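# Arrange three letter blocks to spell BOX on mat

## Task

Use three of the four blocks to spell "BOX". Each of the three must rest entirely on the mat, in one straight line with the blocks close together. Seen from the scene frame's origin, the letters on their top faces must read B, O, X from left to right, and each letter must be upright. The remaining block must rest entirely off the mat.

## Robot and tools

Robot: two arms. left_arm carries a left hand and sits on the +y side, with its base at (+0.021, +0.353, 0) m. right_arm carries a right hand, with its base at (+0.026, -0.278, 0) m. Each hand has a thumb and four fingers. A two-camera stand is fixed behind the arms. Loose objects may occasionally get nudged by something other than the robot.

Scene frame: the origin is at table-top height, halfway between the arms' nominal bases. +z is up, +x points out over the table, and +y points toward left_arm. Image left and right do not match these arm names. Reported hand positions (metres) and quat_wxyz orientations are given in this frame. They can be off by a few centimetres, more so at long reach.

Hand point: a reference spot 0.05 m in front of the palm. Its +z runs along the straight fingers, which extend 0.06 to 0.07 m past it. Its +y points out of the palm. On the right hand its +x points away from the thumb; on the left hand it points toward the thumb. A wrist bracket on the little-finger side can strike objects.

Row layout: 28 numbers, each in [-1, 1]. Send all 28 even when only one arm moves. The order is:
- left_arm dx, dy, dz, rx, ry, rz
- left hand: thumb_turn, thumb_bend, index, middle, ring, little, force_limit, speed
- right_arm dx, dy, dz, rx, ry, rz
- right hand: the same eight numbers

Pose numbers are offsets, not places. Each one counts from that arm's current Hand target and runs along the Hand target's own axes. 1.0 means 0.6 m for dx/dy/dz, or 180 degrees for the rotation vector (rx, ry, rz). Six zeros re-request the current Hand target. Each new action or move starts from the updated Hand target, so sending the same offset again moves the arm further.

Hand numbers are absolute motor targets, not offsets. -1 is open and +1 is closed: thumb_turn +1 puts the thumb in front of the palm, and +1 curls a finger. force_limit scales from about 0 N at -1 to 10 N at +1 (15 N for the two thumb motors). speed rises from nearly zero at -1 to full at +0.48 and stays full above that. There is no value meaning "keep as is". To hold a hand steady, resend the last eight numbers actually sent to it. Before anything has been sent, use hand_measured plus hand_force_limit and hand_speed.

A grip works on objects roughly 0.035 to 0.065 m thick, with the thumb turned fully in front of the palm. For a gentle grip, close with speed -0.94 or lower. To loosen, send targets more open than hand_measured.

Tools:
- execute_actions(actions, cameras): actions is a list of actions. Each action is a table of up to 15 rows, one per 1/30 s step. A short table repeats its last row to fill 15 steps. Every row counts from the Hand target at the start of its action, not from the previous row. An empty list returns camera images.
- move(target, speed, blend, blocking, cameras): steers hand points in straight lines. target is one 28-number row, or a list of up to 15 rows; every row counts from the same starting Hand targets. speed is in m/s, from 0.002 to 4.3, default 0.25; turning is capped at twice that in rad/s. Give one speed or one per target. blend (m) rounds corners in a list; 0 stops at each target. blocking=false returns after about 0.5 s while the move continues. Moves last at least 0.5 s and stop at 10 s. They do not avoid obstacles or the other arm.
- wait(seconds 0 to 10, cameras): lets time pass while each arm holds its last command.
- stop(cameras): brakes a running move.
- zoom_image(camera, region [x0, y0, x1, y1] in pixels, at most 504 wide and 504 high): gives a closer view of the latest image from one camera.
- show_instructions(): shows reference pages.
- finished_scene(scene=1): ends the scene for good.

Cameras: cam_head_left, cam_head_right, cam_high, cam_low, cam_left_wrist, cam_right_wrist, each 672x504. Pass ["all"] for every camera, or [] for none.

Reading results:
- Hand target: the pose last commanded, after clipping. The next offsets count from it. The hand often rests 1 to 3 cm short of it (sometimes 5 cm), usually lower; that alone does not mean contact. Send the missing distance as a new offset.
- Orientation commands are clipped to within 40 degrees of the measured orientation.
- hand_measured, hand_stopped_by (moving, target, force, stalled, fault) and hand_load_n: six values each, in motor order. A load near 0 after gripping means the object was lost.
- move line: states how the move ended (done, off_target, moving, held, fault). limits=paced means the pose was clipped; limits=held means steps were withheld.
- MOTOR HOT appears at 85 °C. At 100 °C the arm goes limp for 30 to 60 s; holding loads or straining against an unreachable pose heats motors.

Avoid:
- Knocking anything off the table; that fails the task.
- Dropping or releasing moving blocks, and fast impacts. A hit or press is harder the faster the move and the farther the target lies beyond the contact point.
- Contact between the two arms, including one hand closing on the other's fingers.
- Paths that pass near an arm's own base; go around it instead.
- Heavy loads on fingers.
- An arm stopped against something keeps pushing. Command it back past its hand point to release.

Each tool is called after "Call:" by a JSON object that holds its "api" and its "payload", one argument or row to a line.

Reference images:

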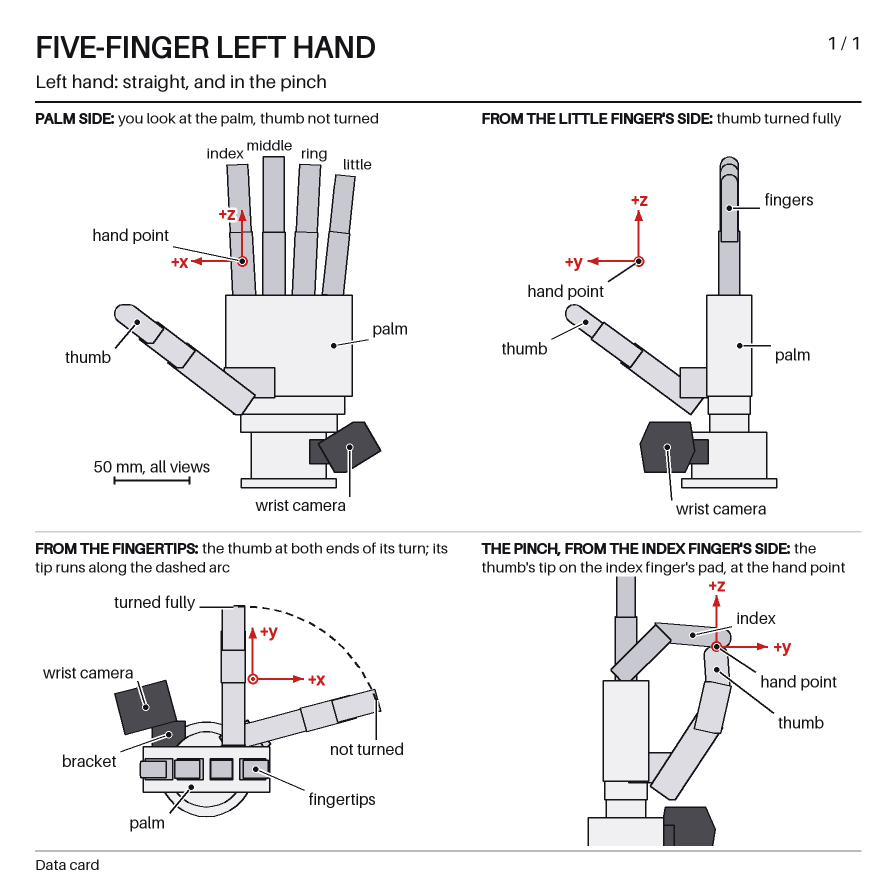

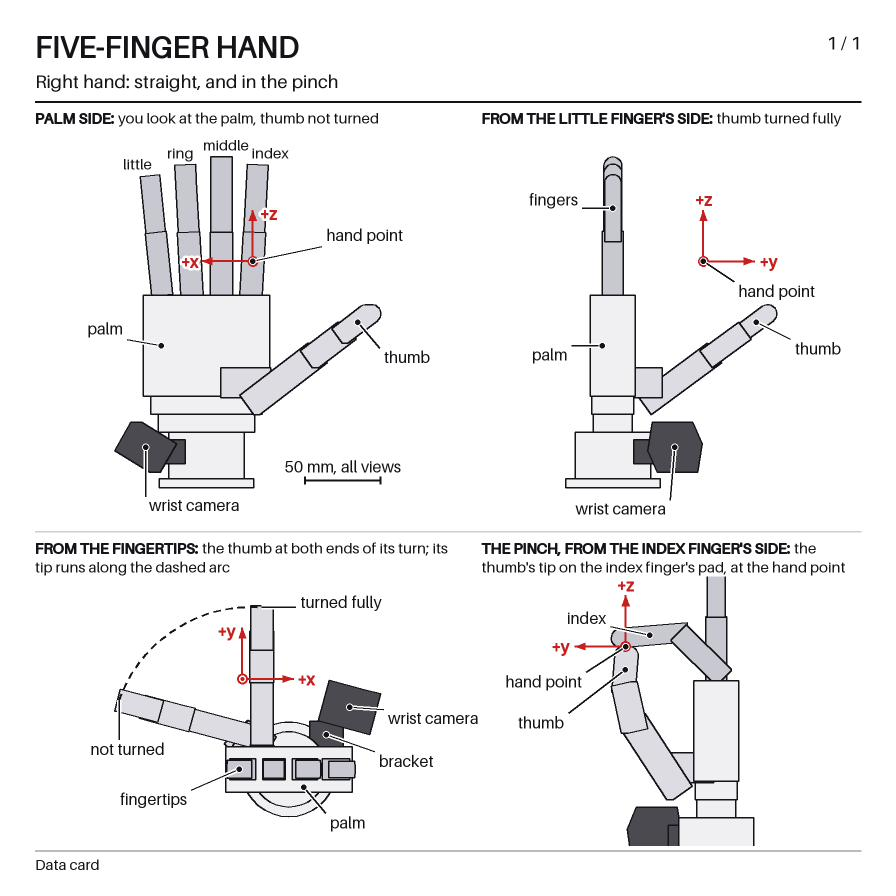

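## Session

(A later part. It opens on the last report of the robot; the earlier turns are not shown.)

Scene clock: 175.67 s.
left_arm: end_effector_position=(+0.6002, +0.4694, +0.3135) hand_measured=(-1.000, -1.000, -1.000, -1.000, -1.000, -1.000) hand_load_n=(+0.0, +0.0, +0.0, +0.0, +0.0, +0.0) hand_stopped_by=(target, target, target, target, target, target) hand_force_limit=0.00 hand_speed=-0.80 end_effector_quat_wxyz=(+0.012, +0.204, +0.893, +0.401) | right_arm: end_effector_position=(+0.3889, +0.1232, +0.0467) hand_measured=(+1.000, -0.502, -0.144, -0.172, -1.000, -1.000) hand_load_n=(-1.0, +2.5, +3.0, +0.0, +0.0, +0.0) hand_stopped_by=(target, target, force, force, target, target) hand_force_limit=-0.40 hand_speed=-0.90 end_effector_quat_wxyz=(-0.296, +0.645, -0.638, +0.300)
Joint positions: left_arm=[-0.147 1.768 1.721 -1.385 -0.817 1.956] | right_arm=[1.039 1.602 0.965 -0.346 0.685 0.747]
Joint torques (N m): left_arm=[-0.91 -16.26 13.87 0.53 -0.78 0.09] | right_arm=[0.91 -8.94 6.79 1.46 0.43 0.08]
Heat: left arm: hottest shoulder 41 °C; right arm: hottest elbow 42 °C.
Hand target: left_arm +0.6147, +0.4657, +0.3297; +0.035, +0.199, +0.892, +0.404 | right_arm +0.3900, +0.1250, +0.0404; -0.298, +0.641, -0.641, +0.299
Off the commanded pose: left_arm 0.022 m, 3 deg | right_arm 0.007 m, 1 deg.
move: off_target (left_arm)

Call:
{"api": "move", "payload": {
  "target": [0,0,0,0,0,0,-1,-1,-1,-1,-1,-1,0,-0.8,0,-0.0051,-0.0043,0,0,0,1,-0.5,0.15,0.1,-1,-1,-0.4,-0.9],
  "speed": 0.03
}}

Call:
{"api": "execute_actions", "payload": {
  "actions": [
    [[0,0,0,0,0,0,-1,-1,-1,-1,-1,-1,0,-0.8,0,0,0,0,0,0,1,-0.85,-0.45,-0.45,-1,-1,-0.4,-0.6]],
    [[0,0,0,0,0,0,-1,-1,-1,-1,-1,-1,0,-0.8,0,0,0,0,0,0,1,-0.85,-0.45,-0.45,-1,-1,-0.4,-0.6]]
  ],
  "cameras": ["cam_right_wrist"]
}}

Scene clock: 177.13 s.
left_arm: end_effector_position=(+0.6002, +0.4694, +0.3135) hand_measured=(-1.000, -1.000, -1.000, -1.000, -1.000, -1.000) hand_load_n=(+0.0, +0.0, +0.0, +0.0, +0.5, +0.0) hand_stopped_by=(target, target, target, target, target, target) hand_force_limit=0.00 hand_speed=-0.80 end_effector_quat_wxyz=(+0.012, +0.204, +0.893, +0.401) | right_arm: end_effector_position=(+0.3889, +0.1232, +0.0467) hand_measured=(+1.000, -0.502, -0.144, -0.172, -1.000, -1.000) hand_load_n=(-1.5, +3.0, +3.0, +0.0, +0.0, -0.5) hand_stopped_by=(target, target, force, force, target, target) hand_force_limit=-0.40 hand_speed=-0.90 end_effector_quat_wxyz=(-0.296, +0.645, -0.638, +0.300)
Joint positions: left_arm=[-0.147 1.768 1.721 -1.385 -0.817 1.956] | right_arm=[1.039 1.602 0.965 -0.346 0.685 0.747]
Joint torques (N m): left_arm=[-0.85 -16.21 13.87 0.5 -0.78 0.09] | right_arm=[0.03 -8.82 7.23 0.95 0.45 0.11]
Heat: left arm: hottest shoulder 41 °C; right arm: hottest elbow 42 °C.
Hand target: left_arm +0.6147, +0.4657, +0.3297; +0.035, +0.199, +0.892, +0.404 | right_arm +0.3900, +0.1250, +0.0444; -0.298, +0.641, -0.641, +0.299
Off the commanded pose: left_arm 0.022 m, 3 deg | right_arm 0.003 m, 1 deg.
move: off_target (left_arm)

Scene clock: 178.33 s.
left_arm: end_effector_position=(+0.6002, +0.4694, +0.3135) hand_measured=(-1.000, -1.000, -1.000, -1.000, -1.000, -1.000) hand_load_n=(+0.0, +0.0, +0.0, +0.0, +0.0, +0.0) hand_stopped_by=(target, target, target, target, target, target) hand_force_limit=0.00 hand_speed=-0.80 end_effector_quat_wxyz=(+0.012, +0.204, +0.893, +0.401) | right_arm: end_effector_position=(+0.3889, +0.1232, +0.0467) hand_measured=(+1.000, -0.850, -0.450, -0.450, -1.000, -1.000) hand_load_n=(+0.0, +0.0, +0.0, +0.0, +0.0, +0.0) hand_stopped_by=(target, target, target, target, target, target) hand_force_limit=-0.40 hand_speed=-0.60 end_effector_quat_wxyz=(-0.296, +0.645, -0.638, +0.300)
Joint positions: left_arm=[-0.147 1.768 1.721 -1.385 -0.817 1.956] | right_arm=[1.039 1.602 0.965 -0.346 0.685 0.747]
Joint torques (N m): left_arm=[-0.91 -16.21 13.86 0.51 -0.77 0.09] | right_arm=[0.91 -9 7.2 1.24 0.32 0.09]
Heat: left arm: hottest shoulder 41 °C; right arm: hottest elbow 41 °C.
Hand target: left_arm +0.6147, +0.4657, +0.3297; +0.035, +0.199, +0.892, +0.404 | right_arm +0.3900, +0.1250, +0.0444; -0.298, +0.641, -0.641, +0.299
Off the commanded pose: left_arm 0.022 m, 3 deg | right_arm 0.003 m, 1 deg.
Images, in order (width x height): cam_right_wrist 672x504.

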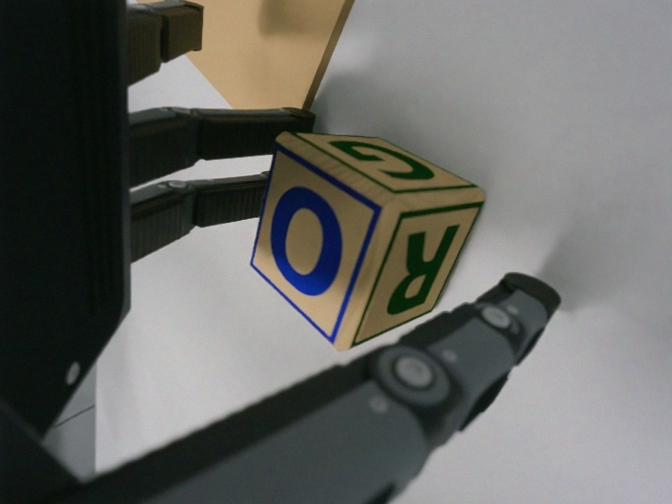

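Call:
{"api": "move", "payload": {
  "target": [
    [0,0,0,0,0,0,-1,-1,-1,-1,-1,-1,0,-0.8,0,-0.1021,-0.0857,0,0,0,1,-0.85,-0.45,-0.45,-1,-1,-0.4,-0.6],
    [0,0,0,0,0,0,-1,-1,-1,-1,-1,-1,0,-0.8,-0.0105,-0.129,-0.0942,0,-0.3639,-0.3054,1,-1,-0.5,-0.5,-1,-1,-0.5,0]
  ],
  "speed": [0.12,0.35],
  "blend": [0.02,0],
  "cameras": ["cam_right_wrist","cam_head_left"]
}}

Call:
{"api": "zoom_image", "payload": {
  "camera": "cam_right_wrist",
  "region": [300, 60, 620, 380]
}}

Scene clock: 183.30 s.
left_arm: end_effector_position=(+0.6002, +0.4694, +0.3135) hand_measured=(-1.000, -1.000, -1.000, -1.000, -1.000, -1.000) hand_load_n=(+0.0, +0.0, +0.0, +0.0, +0.0, +0.0) hand_stopped_by=(target, target, target, target, target, target) hand_force_limit=0.00 hand_speed=-0.80 end_effector_quat_wxyz=(+0.012, +0.204, +0.893, +0.401) | right_arm: end_effector_position=(+0.3775, +0.1216, +0.1219) hand_measured=(+1.000, -1.000, -0.500, -0.500, -1.000, -1.000) hand_load_n=(+0.0, +0.0, +0.0, +0.0, +0.0, +0.0) hand_stopped_by=(target, target, target, target, target, target) hand_force_limit=-0.50 hand_speed=0.00 end_effector_quat_wxyz=(-0.412, +0.910, -0.044, +0.002)
Joint positions: left_arm=[-0.147 1.768 1.721 -1.385 -0.817 1.956] | right_arm=[0.722 1.56 1.139 -0.514 -0.606 -0.613]
Joint torques (N m): left_arm=[-0.85 -16.26 13.86 0.51 -0.78 0.09] | right_arm=[-0.32 -9.35 12.88 0.29 -0.54 -0.11]
Heat: left arm: hottest shoulder 41 °C; right arm: hottest elbow 42 °C.
Hand target: left_arm +0.6147, +0.4657, +0.3297; +0.035, +0.199, +0.892, +0.404 | right_arm +0.3966, +0.1312, +0.1401; -0.422, +0.906, -0.036, +0.016
Off the commanded pose: left_arm 0.022 m, 3 deg | right_arm 0.028 m, 2 deg.
move: off_target (left_arm, right_arm); target 2's new numbers were sent with right_arm's hand 0.028 m and 2 deg from that target
Images, in order (width x height): cam_head_left 672x504, cam_right_wrist 672x504.

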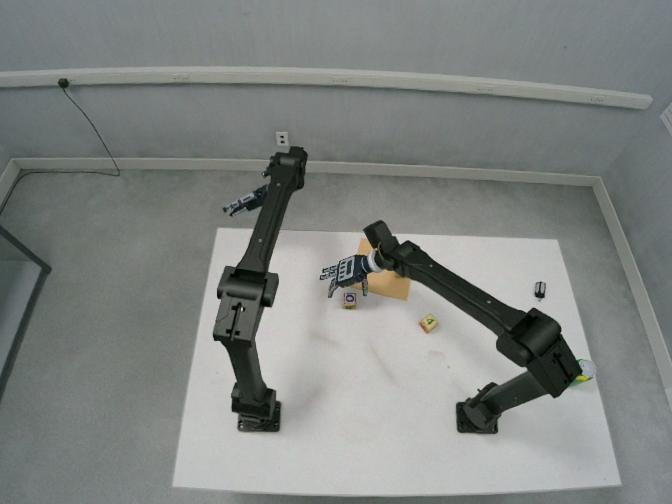

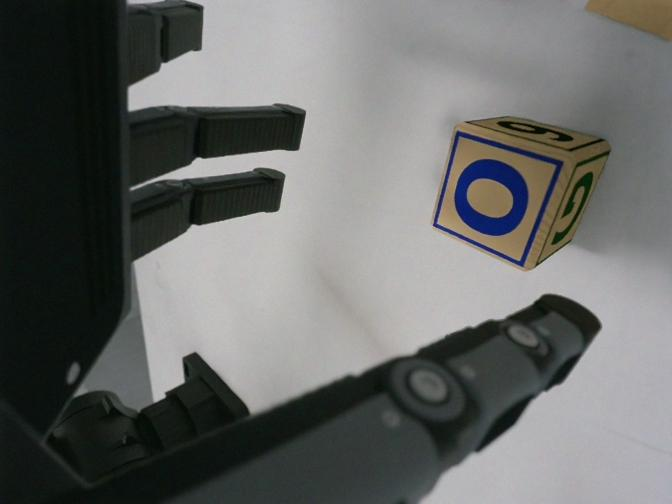

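Scaled by 1.575.

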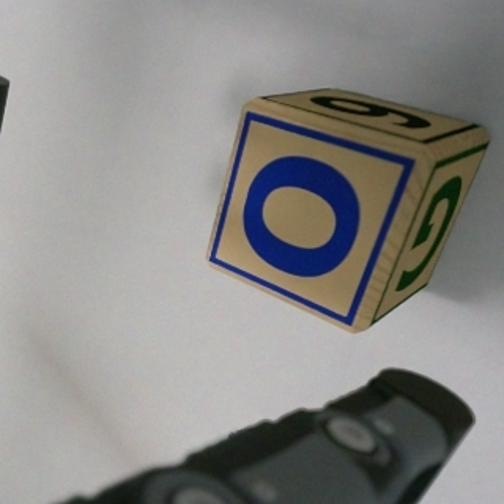

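Call:
{"api": "move", "payload": {
  "target": [0,0,0,0,0,0,-1,-1,-1,-1,-1,-1,0,-0.8,-0.0127,0.0937,0.0508,0,-0.0106,-0.0089,1,-1,-0.5,-0.5,-1,-1,-0.5,0],
  "speed": 0.12,
  "cameras": ["cam_right_wrist"]
}}

Call:
{"api": "zoom_image", "payload": {
  "camera": "cam_right_wrist",
  "region": [260, 80, 580, 400]
}}

Scene clock: 185.00 s.
left_arm: end_effector_position=(+0.6002, +0.4694, +0.3135) hand_measured=(-1.000, -1.000, -1.000, -1.000, -1.000, -1.000) hand_load_n=(+0.0, +0.0, +0.0, +0.0, +0.0, +0.0) hand_stopped_by=(target, target, target, target, target, target) hand_force_limit=0.00 hand_speed=-0.80 end_effector_quat_wxyz=(+0.012, +0.204, +0.893, +0.401) | right_arm: end_effector_position=(+0.3801, +0.1190, +0.0770) hand_measured=(+1.000, -1.000, -0.500, -0.500, -1.000, -1.000) hand_load_n=(+0.0, +0.0, +0.0, +0.0, +0.0, +0.0) hand_stopped_by=(target, target, target, target, target, target) hand_force_limit=-0.50 hand_speed=0.00 end_effector_quat_wxyz=(-0.417, +0.909, -0.021, -0.002)
Joint positions: left_arm=[-0.147 1.768 1.721 -1.385 -0.817 1.956] | right_arm=[0.71 1.624 1.086 -0.413 -0.641 -0.668]
Joint torques (N m): left_arm=[-0.91 -16.26 13.86 0.53 -0.78 0.09] | right_arm=[1.08 -9.99 7.69 1.44 -0.64 -0.14]
Heat: left arm: hottest shoulder 41 °C; right arm: hottest elbow 42 °C.
Hand target: left_arm +0.6147, +0.4657, +0.3297; +0.035, +0.199, +0.892, +0.404 | right_arm +0.3880, +0.1190, +0.0774; -0.423, +0.906, -0.016, +0.007
Off the commanded pose: left_arm 0.022 m, 3 deg | right_arm 0.008 m, 1 deg.
move: off_target (left_arm)
Images, in order (width x height): cam_right_wrist 672x504.

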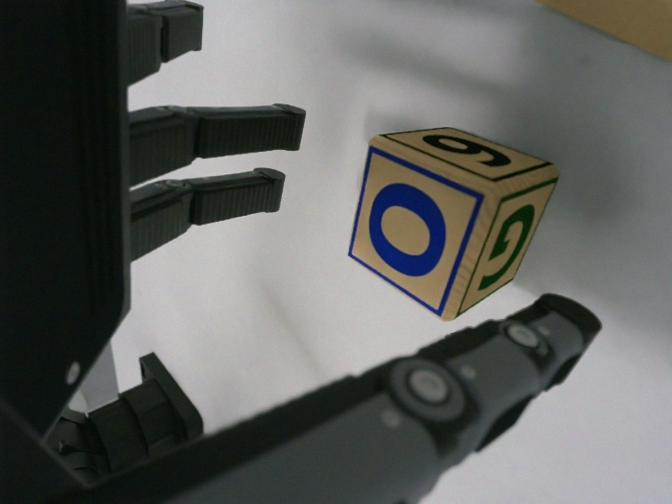

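Scaled by 1.575.

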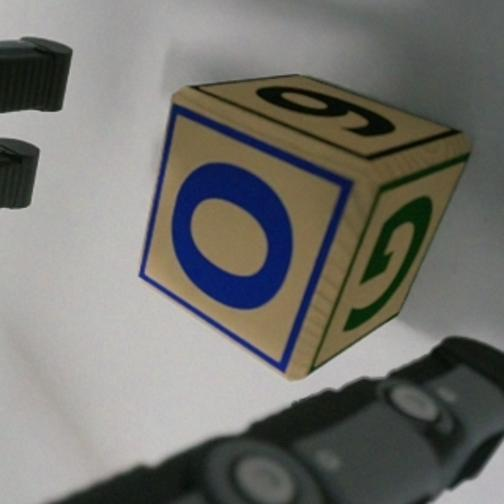

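Call:
{"api": "move", "payload": {
  "target": [0,0,0,0,0,0,-1,-1,-1,-1,-1,-1,0,-0.8,-0.0065,0.0423,0.0287,0,0,0,1,-1,-0.5,-0.5,-1,-1,-0.5,0],
  "speed": 0.08,
  "cameras": ["cam_right_wrist"]
}}

Scene clock: 186.50 s.
left_arm: end_effector_position=(+0.6002, +0.4694, +0.3135) hand_measured=(-1.000, -1.000, -1.000, -1.000, -1.000, -1.000) hand_load_n=(+0.0, -0.5, +0.0, -0.5, +0.0, +0.0) hand_stopped_by=(target, target, target, target, target, target) hand_force_limit=0.00 hand_speed=-0.80 end_effector_quat_wxyz=(+0.012, +0.204, +0.893, +0.401) | right_arm: end_effector_position=(+0.3770, +0.1167, +0.0486) hand_measured=(+1.000, -1.000, -0.500, -0.500, -1.000, -1.000) hand_load_n=(+0.0, +0.0, +0.0, +0.0, +0.0, +0.0) hand_stopped_by=(target, target, target, target, target, target) hand_force_limit=-0.50 hand_speed=0.00 end_effector_quat_wxyz=(-0.418, +0.908, -0.020, -0.001)
Joint positions: left_arm=[-0.147 1.768 1.721 -1.385 -0.817 1.956] | right_arm=[0.71 1.656 1.037 -0.327 -0.641 -0.669]
Joint torques (N m): left_arm=[-0.85 -16.26 13.86 0.51 -0.78 0.09] | right_arm=[-0.79 -9.29 7.41 1.47 -0.66 -0.06]
Heat: left arm: hottest shoulder 41 °C; right arm: hottest elbow 42 °C.
Hand target: left_arm +0.6147, +0.4657, +0.3297; +0.035, +0.199, +0.892, +0.404 | right_arm +0.3840, +0.1161, +0.0470; -0.423, +0.906, -0.016, +0.007
Off the commanded pose: left_arm 0.022 m, 3 deg | right_arm 0.007 m, 1 deg.
move: off_target (left_arm)
Images, in order (width x height): cam_right_wrist 672x504.

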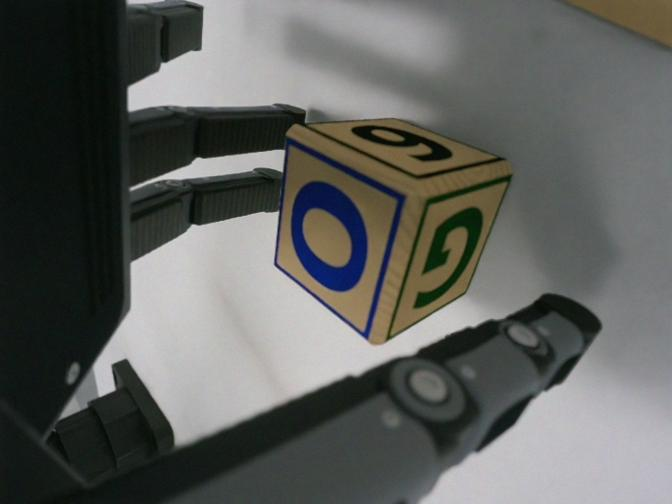

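Call:
{"api": "execute_actions", "payload": {
  "actions": [
    [[0,0,0,0,0,0,-1,-1,-1,-1,-1,-1,0,-0.8,0,0,0,0,0,0,1,-0.5,-0.3,-0.3,-1,-1,-0.4,0]],
    [[0,0,0,0,0,0,-1,-1,-1,-1,-1,-1,0,-0.8,0,0,0,0,0,0,1,-0.5,0.15,0.1,-1,-1,-0.4,-0.9]],
    [[0,0,0,0,0,0,-1,-1,-1,-1,-1,-1,0,-0.8,0,0,0,0,0,0,1,-0.5,0.15,0.1,-1,-1,-0.4,-0.9]]
  ],
  "cameras": ["cam_right_wrist"]
}}

Scene clock: 188.37 s.
left_arm: end_effector_position=(+0.6002, +0.4694, +0.3135) hand_measured=(-1.000, -1.000, -1.000, -1.000, -1.000, -1.000) hand_load_n=(+0.0, +0.0, +0.0, +0.0, +0.0, +0.0) hand_stopped_by=(target, target, target, target, target, target) hand_force_limit=0.00 hand_speed=-0.80 end_effector_quat_wxyz=(+0.012, +0.204, +0.893, +0.401) | right_arm: end_effector_position=(+0.3769, +0.1168, +0.0486) hand_measured=(+1.000, -0.500, -0.144, -0.172, -1.000, -1.000) hand_load_n=(-1.0, +3.5, +4.5, +1.0, +0.0, +0.0) hand_stopped_by=(target, target, force, force, target, target) hand_force_limit=-0.40 hand_speed=-0.90 end_effector_quat_wxyz=(-0.418, +0.908, -0.020, -0.001)
Joint positions: left_arm=[-0.147 1.768 1.721 -1.385 -0.817 1.956] | right_arm=[0.71 1.656 1.037 -0.327 -0.642 -0.669]
Joint torques (N m): left_arm=[-0.97 -16.21 13.89 0.51 -0.78 0.08] | right_arm=[-0.21 -9.93 7.43 1.32 -0.64 -0.14]
Heat: left arm: hottest shoulder 41 °C; right arm: hottest elbow 42 °C.
Hand target: left_arm +0.6147, +0.4657, +0.3297; +0.035, +0.199, +0.892, +0.404 | right_arm +0.3839, +0.1162, +0.0470; -0.423, +0.906, -0.016, +0.007
Off the commanded pose: left_arm 0.022 m, 3 deg | right_arm 0.007 m, 1 deg.
Images, in order (width x height): cam_right_wrist 672x504.

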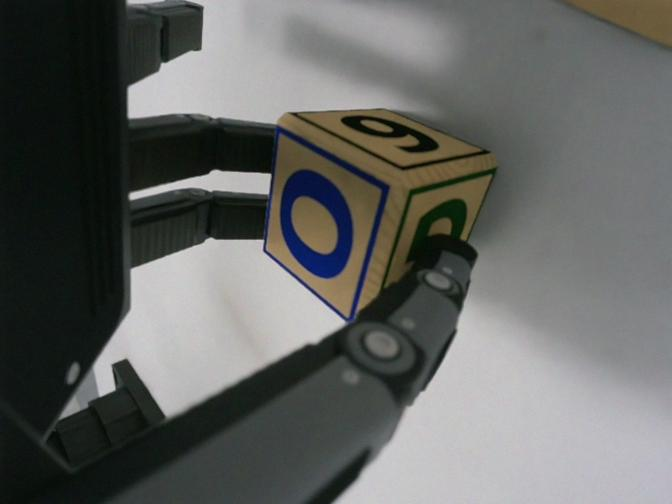

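Call:
{"api": "move", "payload": {
  "target": [
    [0,0,0,0,0,0,-1,-1,-1,-1,-1,-1,0,-0.8,0,-0.1149,-0.0965,0,0,0,1,-0.5,0.15,0.1,-1,-1,-0.4,-0.9],
    [0,0,0,0,0,0,-1,-1,-1,-1,-1,-1,0,-0.8,0.2227,-0.0113,-0.2533,0,0.3660,0.3072,1,-0.5,0.15,0.1,-1,-1,-0.4,-0.9]
  ],
  "speed": [0.15,0.33],
  "blend": [0.03,0],
  "cameras": ["cam_right_wrist","cam_head_left"]
}}

Scene clock: 193.67 s.
left_arm: end_effector_position=(+0.6002, +0.4694, +0.3135) hand_measured=(-1.000, -1.000, -1.000, -1.000, -1.000, -1.000) hand_load_n=(+0.0, +0.0, +0.0, +0.0, +0.0, +0.0) hand_stopped_by=(target, target, target, target, target, target) hand_force_limit=0.00 hand_speed=-0.80 end_effector_quat_wxyz=(+0.012, +0.204, +0.893, +0.401) | right_arm: end_effector_position=(+0.4924, -0.0118, +0.1225) hand_measured=(+1.000, -0.500, -0.144, -0.172, -1.000, -1.000) hand_load_n=(-1.0, +4.0, +4.5, +1.0, -0.5, +0.0) hand_stopped_by=(target, target, force, force, target, target) hand_force_limit=-0.40 hand_speed=-0.90 end_effector_quat_wxyz=(-0.283, +0.667, -0.626, +0.288)
Joint positions: left_arm=[-0.147 1.768 1.721 -1.385 -0.817 1.956] | right_arm=[0.641 1.436 0.998 -0.383 0.399 0.353]
Joint torques (N m): left_arm=[-0.91 -16.32 13.87 0.51 -0.78 0.09] | right_arm=[-0.03 -8.53 13.63 0.51 0.33 0.18]
Heat: left arm: hottest elbow 42 °C; right arm: hottest elbow 42 °C.
Hand target: left_arm +0.6147, +0.4657, +0.3297; +0.035, +0.199, +0.892, +0.404 | right_arm +0.5136, -0.0006, +0.1496; -0.304, +0.652, -0.630, +0.293
Off the commanded pose: left_arm 0.022 m, 3 deg | right_arm 0.036 m, 3 deg.
move: off_target (left_arm, right_arm)
Images, in order (width x height): cam_head_left 672x504, cam_right_wrist 672x504.

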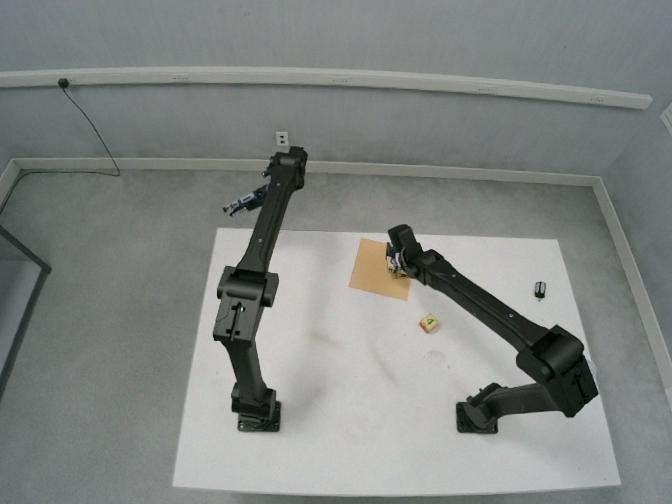

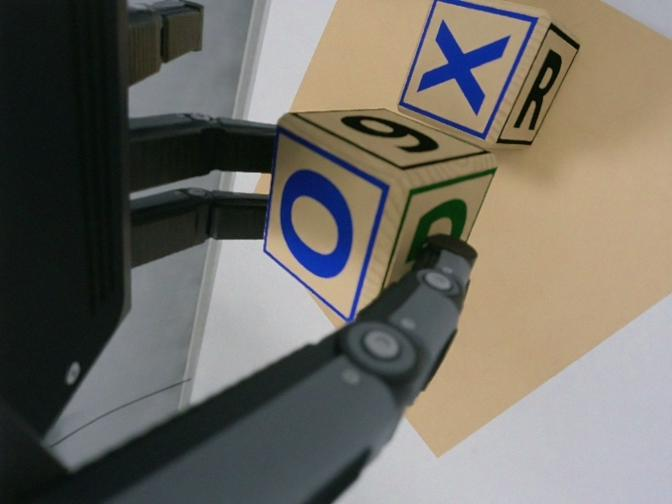

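Call:
{"api": "zoom_image", "payload": {
  "camera": "cam_right_wrist",
  "region": [240, 0, 600, 360]
}}

Scaled by 1.400.

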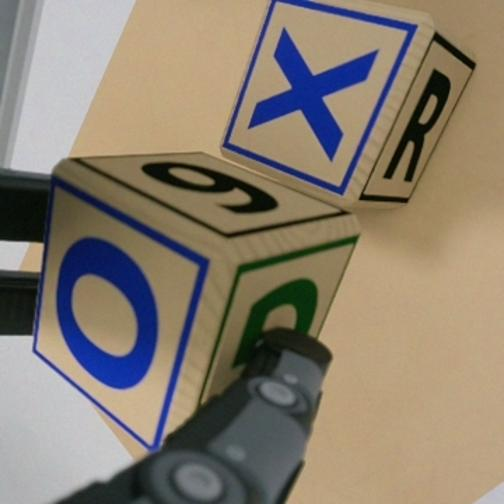

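Call:
{"api": "move", "payload": {
  "target": [0,0,0,0,0,0,-1,-1,-1,-1,-1,-1,0,-0.8,0.0042,0.0457,0.0432,0,0,0,1,-0.5,0.15,0.1,-1,-1,-0.4,-0.9],
  "speed": 0.1,
  "cameras": ["cam_right_wrist"]
}}

Call:
{"api": "zoom_image", "payload": {
  "camera": "cam_right_wrist",
  "region": [240, 0, 600, 360]
}}

Scene clock: 195.83 s.
left_arm: end_effector_position=(+0.6002, +0.4694, +0.3135) hand_measured=(-1.000, -1.000, -1.000, -1.000, -1.000, -1.000) hand_load_n=(+0.0, -0.5, +0.0, +0.0, +0.0, +0.0) hand_stopped_by=(target, target, target, target, target, target) hand_force_limit=0.00 hand_speed=-0.80 end_effector_quat_wxyz=(+0.012, +0.204, +0.893, +0.401) | right_arm: end_effector_position=(+0.5066, -0.0038, +0.1077) hand_measured=(+1.000, -0.500, -0.144, -0.172, -1.000, -1.000) hand_load_n=(-1.0, +3.5, +4.5, +1.0, +0.0, +0.0) hand_stopped_by=(target, target, force, force, target, target) hand_force_limit=-0.40 hand_speed=-0.90 end_effector_quat_wxyz=(-0.293, +0.661, -0.626, +0.291)
Joint positions: left_arm=[-0.147 1.768 1.721 -1.385 -0.817 1.956] | right_arm=[0.639 1.486 0.998 -0.308 0.399 0.354]
Joint torques (N m): left_arm=[-0.85 -16.26 13.85 0.5 -0.78 0.08] | right_arm=[-0.26 -8.23 9.07 1.87 0.17 0.11]
Heat: left arm: hottest elbow 42 °C; right arm: hottest elbow 42 °C.
Hand target: left_arm +0.6147, +0.4657, +0.3297; +0.035, +0.199, +0.892, +0.404 | right_arm +0.5158, -0.0030, +0.1121; -0.304, +0.652, -0.630, +0.293
Off the commanded pose: left_arm 0.022 m, 3 deg | right_arm 0.010 m, 2 deg.
move: off_target (left_arm)
Images, in order (width x height): cam_right_wrist 672x504.

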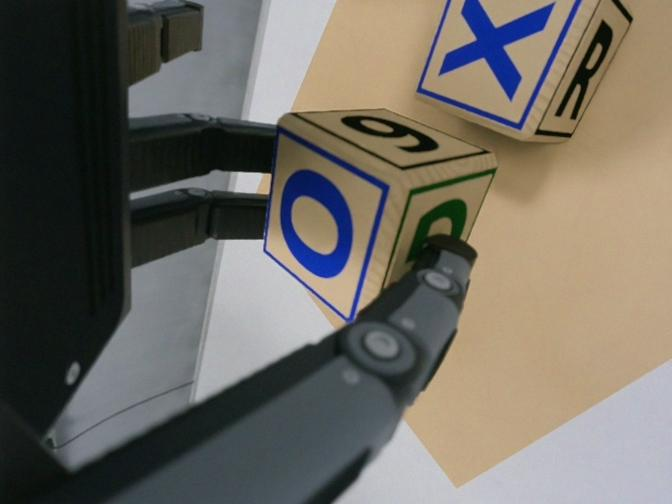

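Scaled by 1.400.

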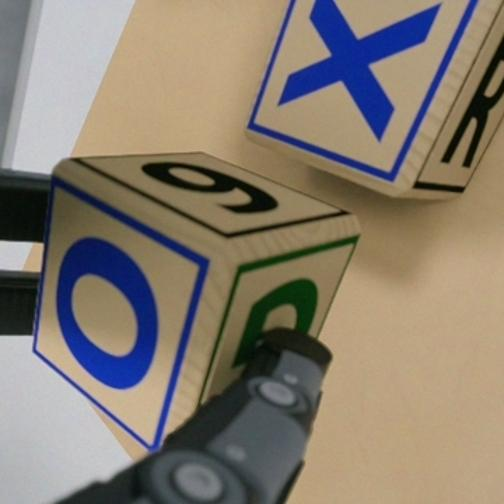

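Call:
{"api": "move", "payload": {
  "target": [0,0,0,0,0,0,-1,-1,-1,-1,-1,-1,0,-0.8,0.0123,0.0188,0.0087,0,0,0,1,-0.5,0.15,0.1,-1,-1,-0.4,-0.9],
  "speed": 0.08,
  "cameras": ["cam_right_wrist"]
}}

Call:
{"api": "zoom_image", "payload": {
  "camera": "cam_right_wrist",
  "region": [240, 0, 600, 360]
}}

Scene clock: 197.40 s.
left_arm: end_effector_position=(+0.6002, +0.4694, +0.3135) hand_measured=(-1.000, -1.000, -1.000, -1.000, -1.000, -1.000) hand_load_n=(+0.0, +0.0, +0.0, +0.0, +0.0, +0.5) hand_stopped_by=(target, target, target, target, target, target) hand_force_limit=0.00 hand_speed=-0.80 end_effector_quat_wxyz=(+0.012, +0.204, +0.893, +0.401) | right_arm: end_effector_position=(+0.5065, -0.0096, +0.0995) hand_measured=(+1.000, -0.500, -0.144, -0.172, -1.000, -1.000) hand_load_n=(-1.0, +3.5, +4.0, +1.0, +0.0, +0.0) hand_stopped_by=(target, target, force, force, target, target) hand_force_limit=-0.40 hand_speed=-0.90 end_effector_quat_wxyz=(-0.297, +0.657, -0.629, +0.291)
Joint positions: left_arm=[-0.147 1.768 1.721 -1.385 -0.817 1.956] | right_arm=[0.628 1.486 0.969 -0.269 0.392 0.354]
Joint torques (N m): left_arm=[-0.91 -16.26 13.86 0.5 -0.78 0.09] | right_arm=[0.21 -8.47 8.16 1.63 0.13 0.05]
Heat: left arm: hottest elbow 42 °C; right arm: hottest elbow 42 °C.
Hand target: left_arm +0.6147, +0.4657, +0.3297; +0.035, +0.199, +0.892, +0.404 | right_arm +0.5128, -0.0106, +0.1000; -0.304, +0.652, -0.630, +0.293
Off the commanded pose: left_arm 0.022 m, 3 deg | right_arm 0.006 m, 1 deg.
move: off_target (left_arm)
Images, in order (width x height): cam_right_wrist 672x504.

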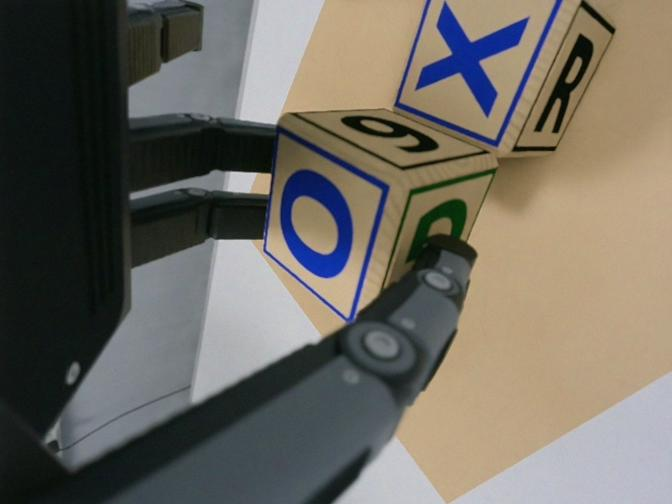

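Scaled by 1.400.

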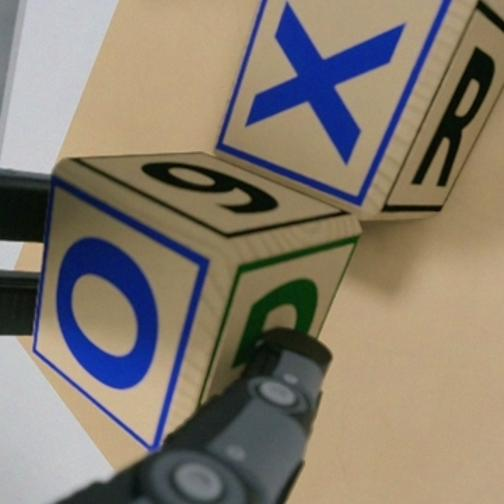

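Call:
{"api": "move", "payload": {
  "target": [0,0,0,0,0,0,-1,-1,-1,-1,-1,-1,0,-0.8,0,0.0383,0.0321,0,0,0,1,-0.5,0.15,0.1,-1,-1,-0.4,-0.9],
  "speed": 0.08,
  "cameras": ["cam_right_wrist"]
}}

Call:
{"api": "zoom_image", "payload": {
  "camera": "cam_right_wrist",
  "region": [240, 0, 600, 360]
}}

Scene clock: 198.90 s.
left_arm: end_effector_position=(+0.6002, +0.4694, +0.3135) hand_measured=(-1.000, -1.000, -1.000, -1.000, -1.000, -1.000) hand_load_n=(+0.0, +0.0, +0.0, +0.0, +0.0, +0.0) hand_stopped_by=(target, target, target, target, target, target) hand_force_limit=0.00 hand_speed=-0.80 end_effector_quat_wxyz=(+0.012, +0.204, +0.893, +0.401) | right_arm: end_effector_position=(+0.5070, -0.0088, +0.0716) hand_measured=(+1.000, -0.500, -0.144, -0.170, -1.000, -1.000) hand_load_n=(+0.0, +0.5, +0.0, +0.0, +0.0, +0.0) hand_stopped_by=(target, target, force, force, target, target) hand_force_limit=-0.40 hand_speed=-0.90 end_effector_quat_wxyz=(-0.299, +0.657, -0.628, +0.291)
Joint positions: left_arm=[-0.147 1.768 1.721 -1.385 -0.817 1.956] | right_arm=[0.628 1.529 0.93 -0.182 0.39 0.354]
Joint torques (N m): left_arm=[-0.91 -16.26 13.85 0.51 -0.78 0.09] | right_arm=[0.38 -8.29 7.75 1.74 0.17 -0.06]
Heat: left arm: hottest elbow 42 °C; right arm: hottest elbow 42 °C.
Hand target: left_arm +0.6147, +0.4657, +0.3297; +0.035, +0.199, +0.892, +0.404 | right_arm +0.5128, -0.0106, +0.0700; -0.304, +0.652, -0.630, +0.293
Off the commanded pose: left_arm 0.022 m, 3 deg | right_arm 0.006 m, 1 deg.
move: off_target (left_arm)
Images, in order (width x height): cam_right_wrist 672x504.

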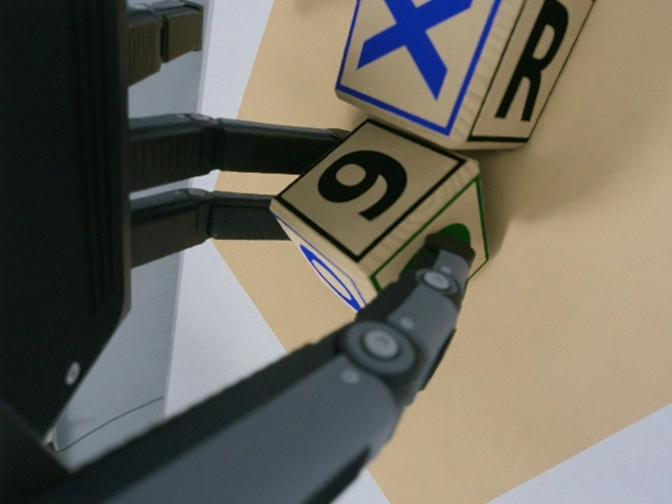

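Scaled by 1.400.

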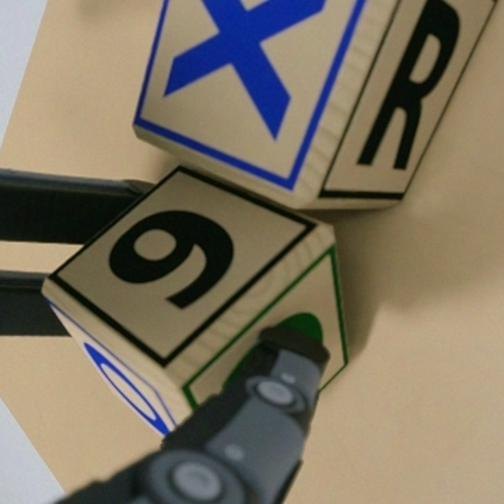

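Call:
{"api": "execute_actions", "payload": {
  "actions": [],
  "cameras": ["cam_low","cam_high","cam_head_right","cam_right_wrist"]
}}

Call:
{"api": "zoom_image", "payload": {
  "camera": "cam_low",
  "region": [290, 230, 350, 280]
}}

Call:
{"api": "zoom_image", "payload": {
  "camera": "cam_right_wrist",
  "region": [260, 80, 540, 360]
}}

Scene clock: 199.53 s.
left_arm: end_effector_position=(+0.6002, +0.4694, +0.3135) hand_measured=(-1.000, -1.000, -1.000, -1.000, -1.000, -1.000) hand_load_n=(+0.0, +0.0, +0.0, +0.0, +0.0, +0.0) hand_stopped_by=(target, target, target, target, target, target) hand_force_limit=0.00 hand_speed=-0.80 end_effector_quat_wxyz=(+0.012, +0.204, +0.893, +0.401) | right_arm: end_effector_position=(+0.5070, -0.0088, +0.0716) hand_measured=(+1.000, -0.500, -0.144, -0.170, -1.000, -1.000) hand_load_n=(+0.0, +0.5, +0.0, +0.0, +0.0, +0.0) hand_stopped_by=(target, target, force, force, target, target) hand_force_limit=-0.40 hand_speed=-0.90 end_effector_quat_wxyz=(-0.299, +0.657, -0.628, +0.291)
Joint positions: left_arm=[-0.147 1.768 1.721 -1.385 -0.817 1.956] | right_arm=[0.628 1.529 0.93 -0.182 0.39 0.354]
Joint velocities: within noise
Joint torques (N m): left_arm=[-0.97 -16.32 13.86 0.51 -0.78 0.09] | right_arm=[0.26 -8.59 7.83 1.83 0.17 -0.03]
Motor temperatures (°C): left_arm=[31 41 42 32 28 28] | right_arm=[31 33 42 29 28 28]
Heat: left arm: hottest elbow 42 °C; right arm: hottest elbow 42 °C.
Hand target: left_arm +0.6147, +0.4657, +0.3297; +0.035, +0.199, +0.892, +0.404 | right_arm +0.5128, -0.0106, +0.0699; -0.304, +0.652, -0.630, +0.293
Off the commanded pose: left_arm 0.022 m, 3 deg | right_arm 0.006 m, 1 deg.
Images, in order (width x height): cam_head_right 672x504, cam_high 672x504, cam_low 672x504, cam_right_wrist 672x504.

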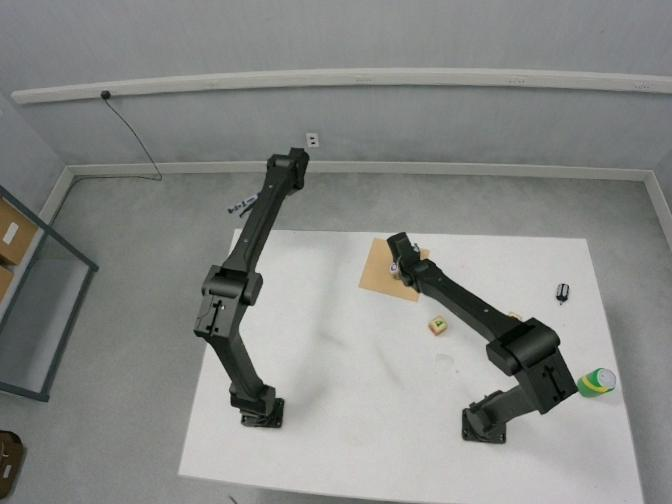

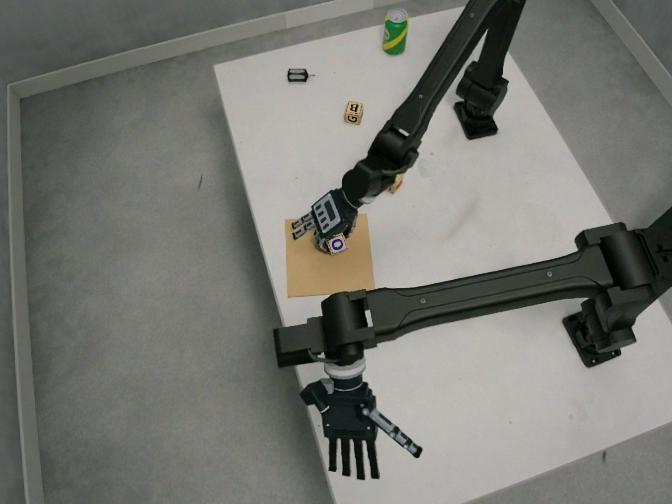

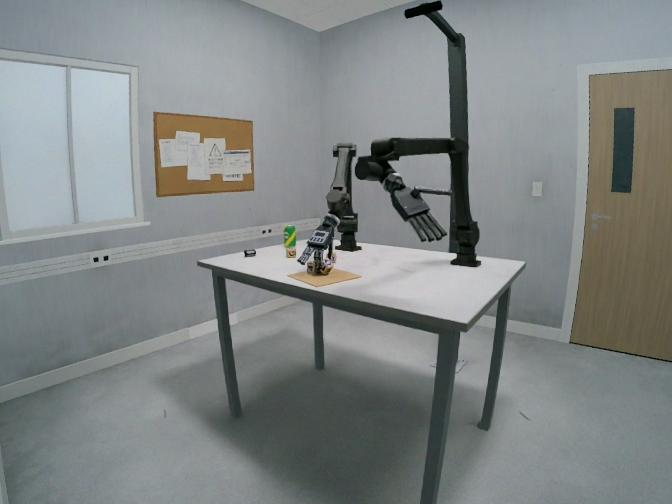

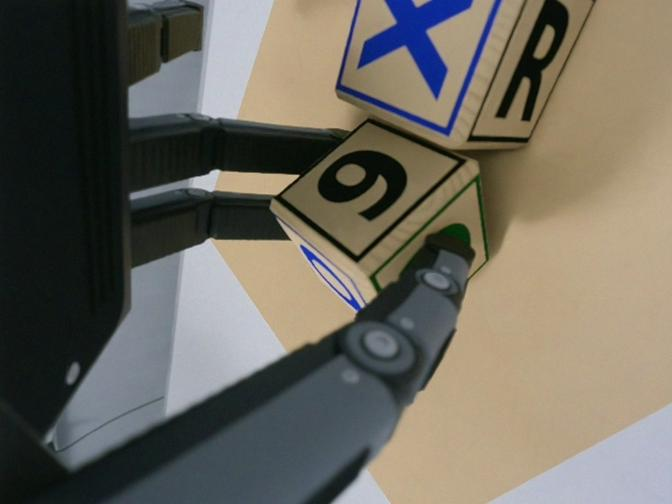

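Scaled by 8.400.

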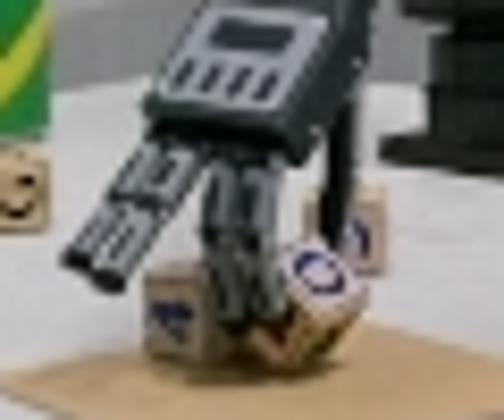

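Scaled by 1.800.

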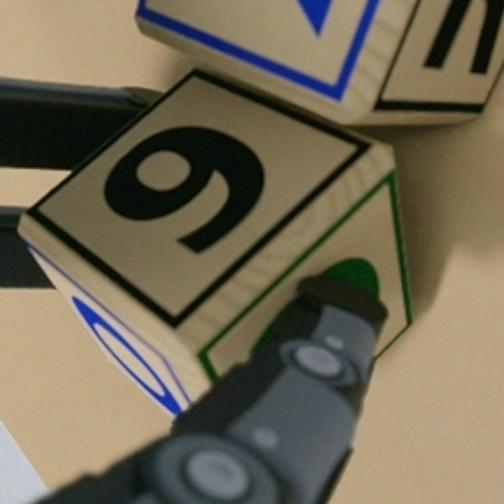

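Call:
{"api": "execute_actions", "payload": {
  "actions": [
    [[0,0,0,0,0,0,-1,-1,-1,-1,-1,-1,0,-0.8,0,0,0,0,0,0,1,-0.5,0.2,0.15,-1,-1,-0.35,-0.92]],
    [[0,0,0,0,0,0,-1,-1,-1,-1,-1,-1,0,-0.8,0,0,0,0,0,0,1,-0.5,0.2,0.15,-1,-1,-0.35,-0.92]]
  ],
  "cameras": ["cam_right_wrist"]
}}

Scene clock: 203.20 s.
left_arm: end_effector_position=(+0.6002, +0.4694, +0.3135) hand_measured=(-1.000, -1.000, -1.000, -1.000, -1.000, -1.000) hand_load_n=(+0.0, +0.0, -0.5, +0.0, +0.0, +0.0) hand_stopped_by=(target, target, target, target, target, target) hand_force_limit=0.00 hand_speed=-0.80 end_effector_quat_wxyz=(+0.012, +0.204, +0.893, +0.401) | right_arm: end_effector_position=(+0.5070, -0.0088, +0.0716) hand_measured=(+1.000, -0.502, -0.130, -0.150, -1.000, -1.000) hand_load_n=(+1.5, +5.0, +2.0, +5.0, -0.5, +0.0) hand_stopped_by=(target, target, force, force, target, target) hand_force_limit=-0.35 hand_speed=-0.92 end_effector_quat_wxyz=(-0.299, +0.657, -0.628, +0.291)
Joint positions: left_arm=[-0.147 1.768 1.721 -1.385 -0.817 1.956] | right_arm=[0.628 1.529 0.93 -0.182 0.39 0.354]
Joint torques (N m): left_arm=[-0.91 -16.26 13.85 0.53 -0.78 0.09] | right_arm=[-0.21 -7.88 7.69 1.76 0.21 -0.03]
Heat: left arm: hottest elbow 42 °C; right arm: hottest elbow 41 °C.
Hand target: left_arm +0.6147, +0.4657, +0.3297; +0.035, +0.199, +0.892, +0.404 | right_arm +0.5128, -0.0106, +0.0700; -0.304, +0.652, -0.630, +0.293
Off the commanded pose: left_arm 0.022 m, 3 deg | right_arm 0.006 m, 1 deg.
Images, in order (width x height): cam_right_wrist 672x504.

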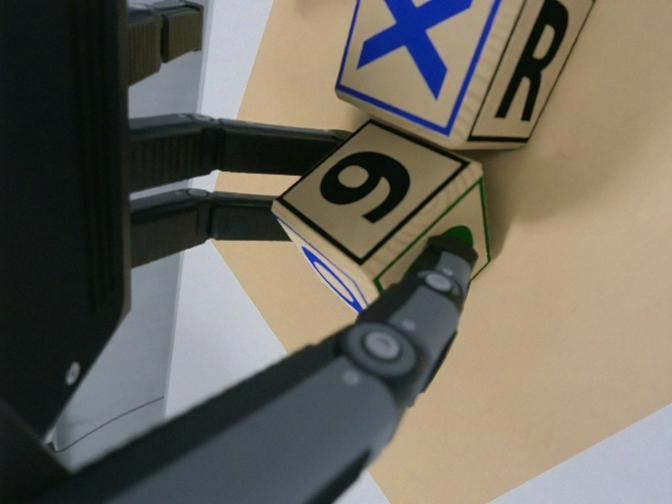

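Call:
{"api": "move", "payload": {
  "target": [
    [0,0,0,0,0,0,-1,-1,-1,-1,-1,-1,0,-0.8,0,-0.0638,-0.0536,0,0,0,1,-0.5,0.2,0.15,-1,-1,-0.35,-0.92],
    [0,0,0,0,0,0,-1,-1,-1,-1,-1,-1,0,-0.8,-0.0468,-0.0617,-0.0563,0,-0.0893,0.1064,1,-0.5,0.2,0.15,-1,-1,-0.35,-0.92]
  ],
  "speed": [0.1,0.2],
  "cameras": ["cam_right_wrist","cam_low"]
}}

Call:
{"api": "zoom_image", "payload": {
  "camera": "cam_low",
  "region": [290, 220, 362, 280]
}}

Scene clock: 207.17 s.
left_arm: end_effector_position=(+0.6002, +0.4694, +0.3135) hand_measured=(-1.000, -1.000, -1.000, -1.000, -1.000, -1.000) hand_load_n=(+0.0, +0.0, +0.0, +0.0, +0.0, +0.0) hand_stopped_by=(target, target, target, target, target, target) hand_force_limit=0.00 hand_speed=-0.80 end_effector_quat_wxyz=(+0.012, +0.204, +0.893, +0.401) | right_arm: end_effector_position=(+0.5034, +0.0181, +0.1101) hand_measured=(+1.000, -0.502, -0.130, -0.150, -1.000, -1.000) hand_load_n=(+1.5, +5.5, +2.0, +5.5, +0.0, +0.0) hand_stopped_by=(target, target, force, force, target, target) hand_force_limit=-0.35 hand_speed=-0.92 end_effector_quat_wxyz=(-0.418, +0.585, -0.680, +0.144)
Joint positions: left_arm=[-0.147 1.768 1.721 -1.385 -0.817 1.956] | right_arm=[0.545 1.458 0.871 -0.07 0.08 0.589]
Joint torques (N m): left_arm=[-0.91 -16.21 13.89 0.51 -0.78 0.09] | right_arm=[0.32 -8.12 7.83 2.07 -0.22 0.14]
Heat: left arm: hottest elbow 42 °C; right arm: hottest elbow 42 °C.
Hand target: left_arm +0.6147, +0.4657, +0.3297; +0.035, +0.199, +0.892, +0.404 | right_arm +0.5098, +0.0176, +0.1201; +0.433, -0.573, +0.681, -0.145
Off the commanded pose: left_arm 0.022 m, 3 deg | right_arm 0.012 m, 2 deg.
move: off_target (left_arm, right_arm)
Images, in order (width x height): cam_low 672x504, cam_right_wrist 672x504.

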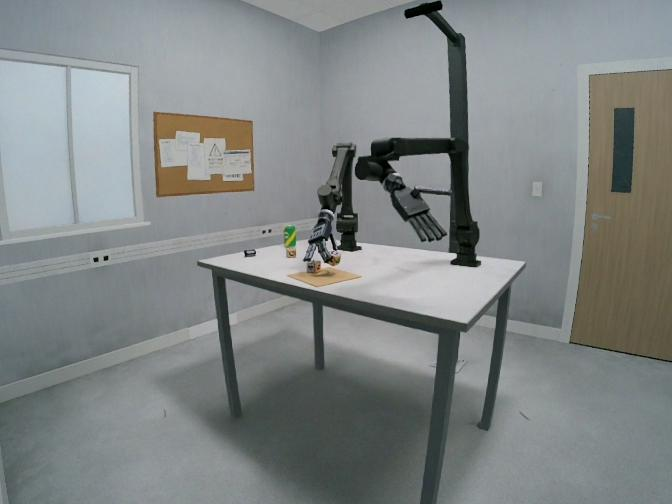

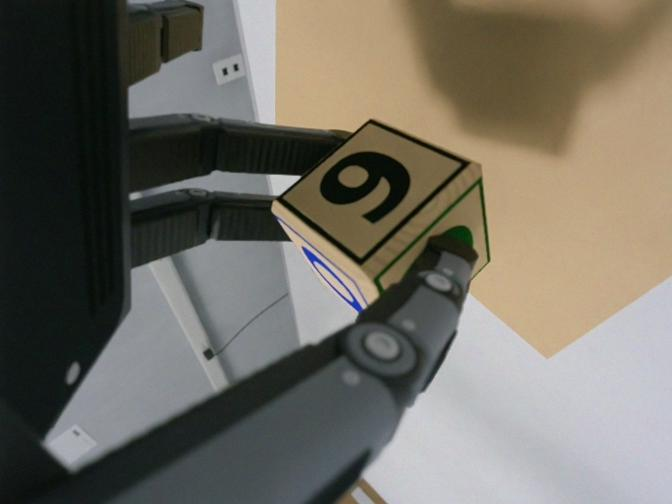

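Scaled by 7.000.

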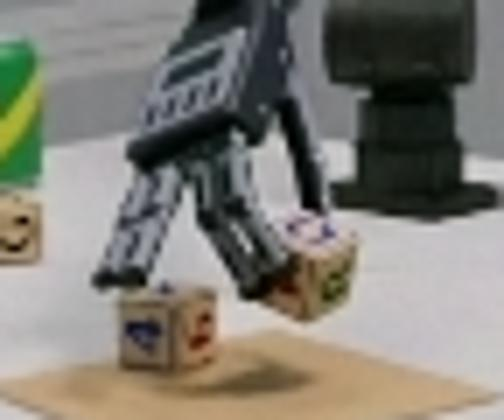

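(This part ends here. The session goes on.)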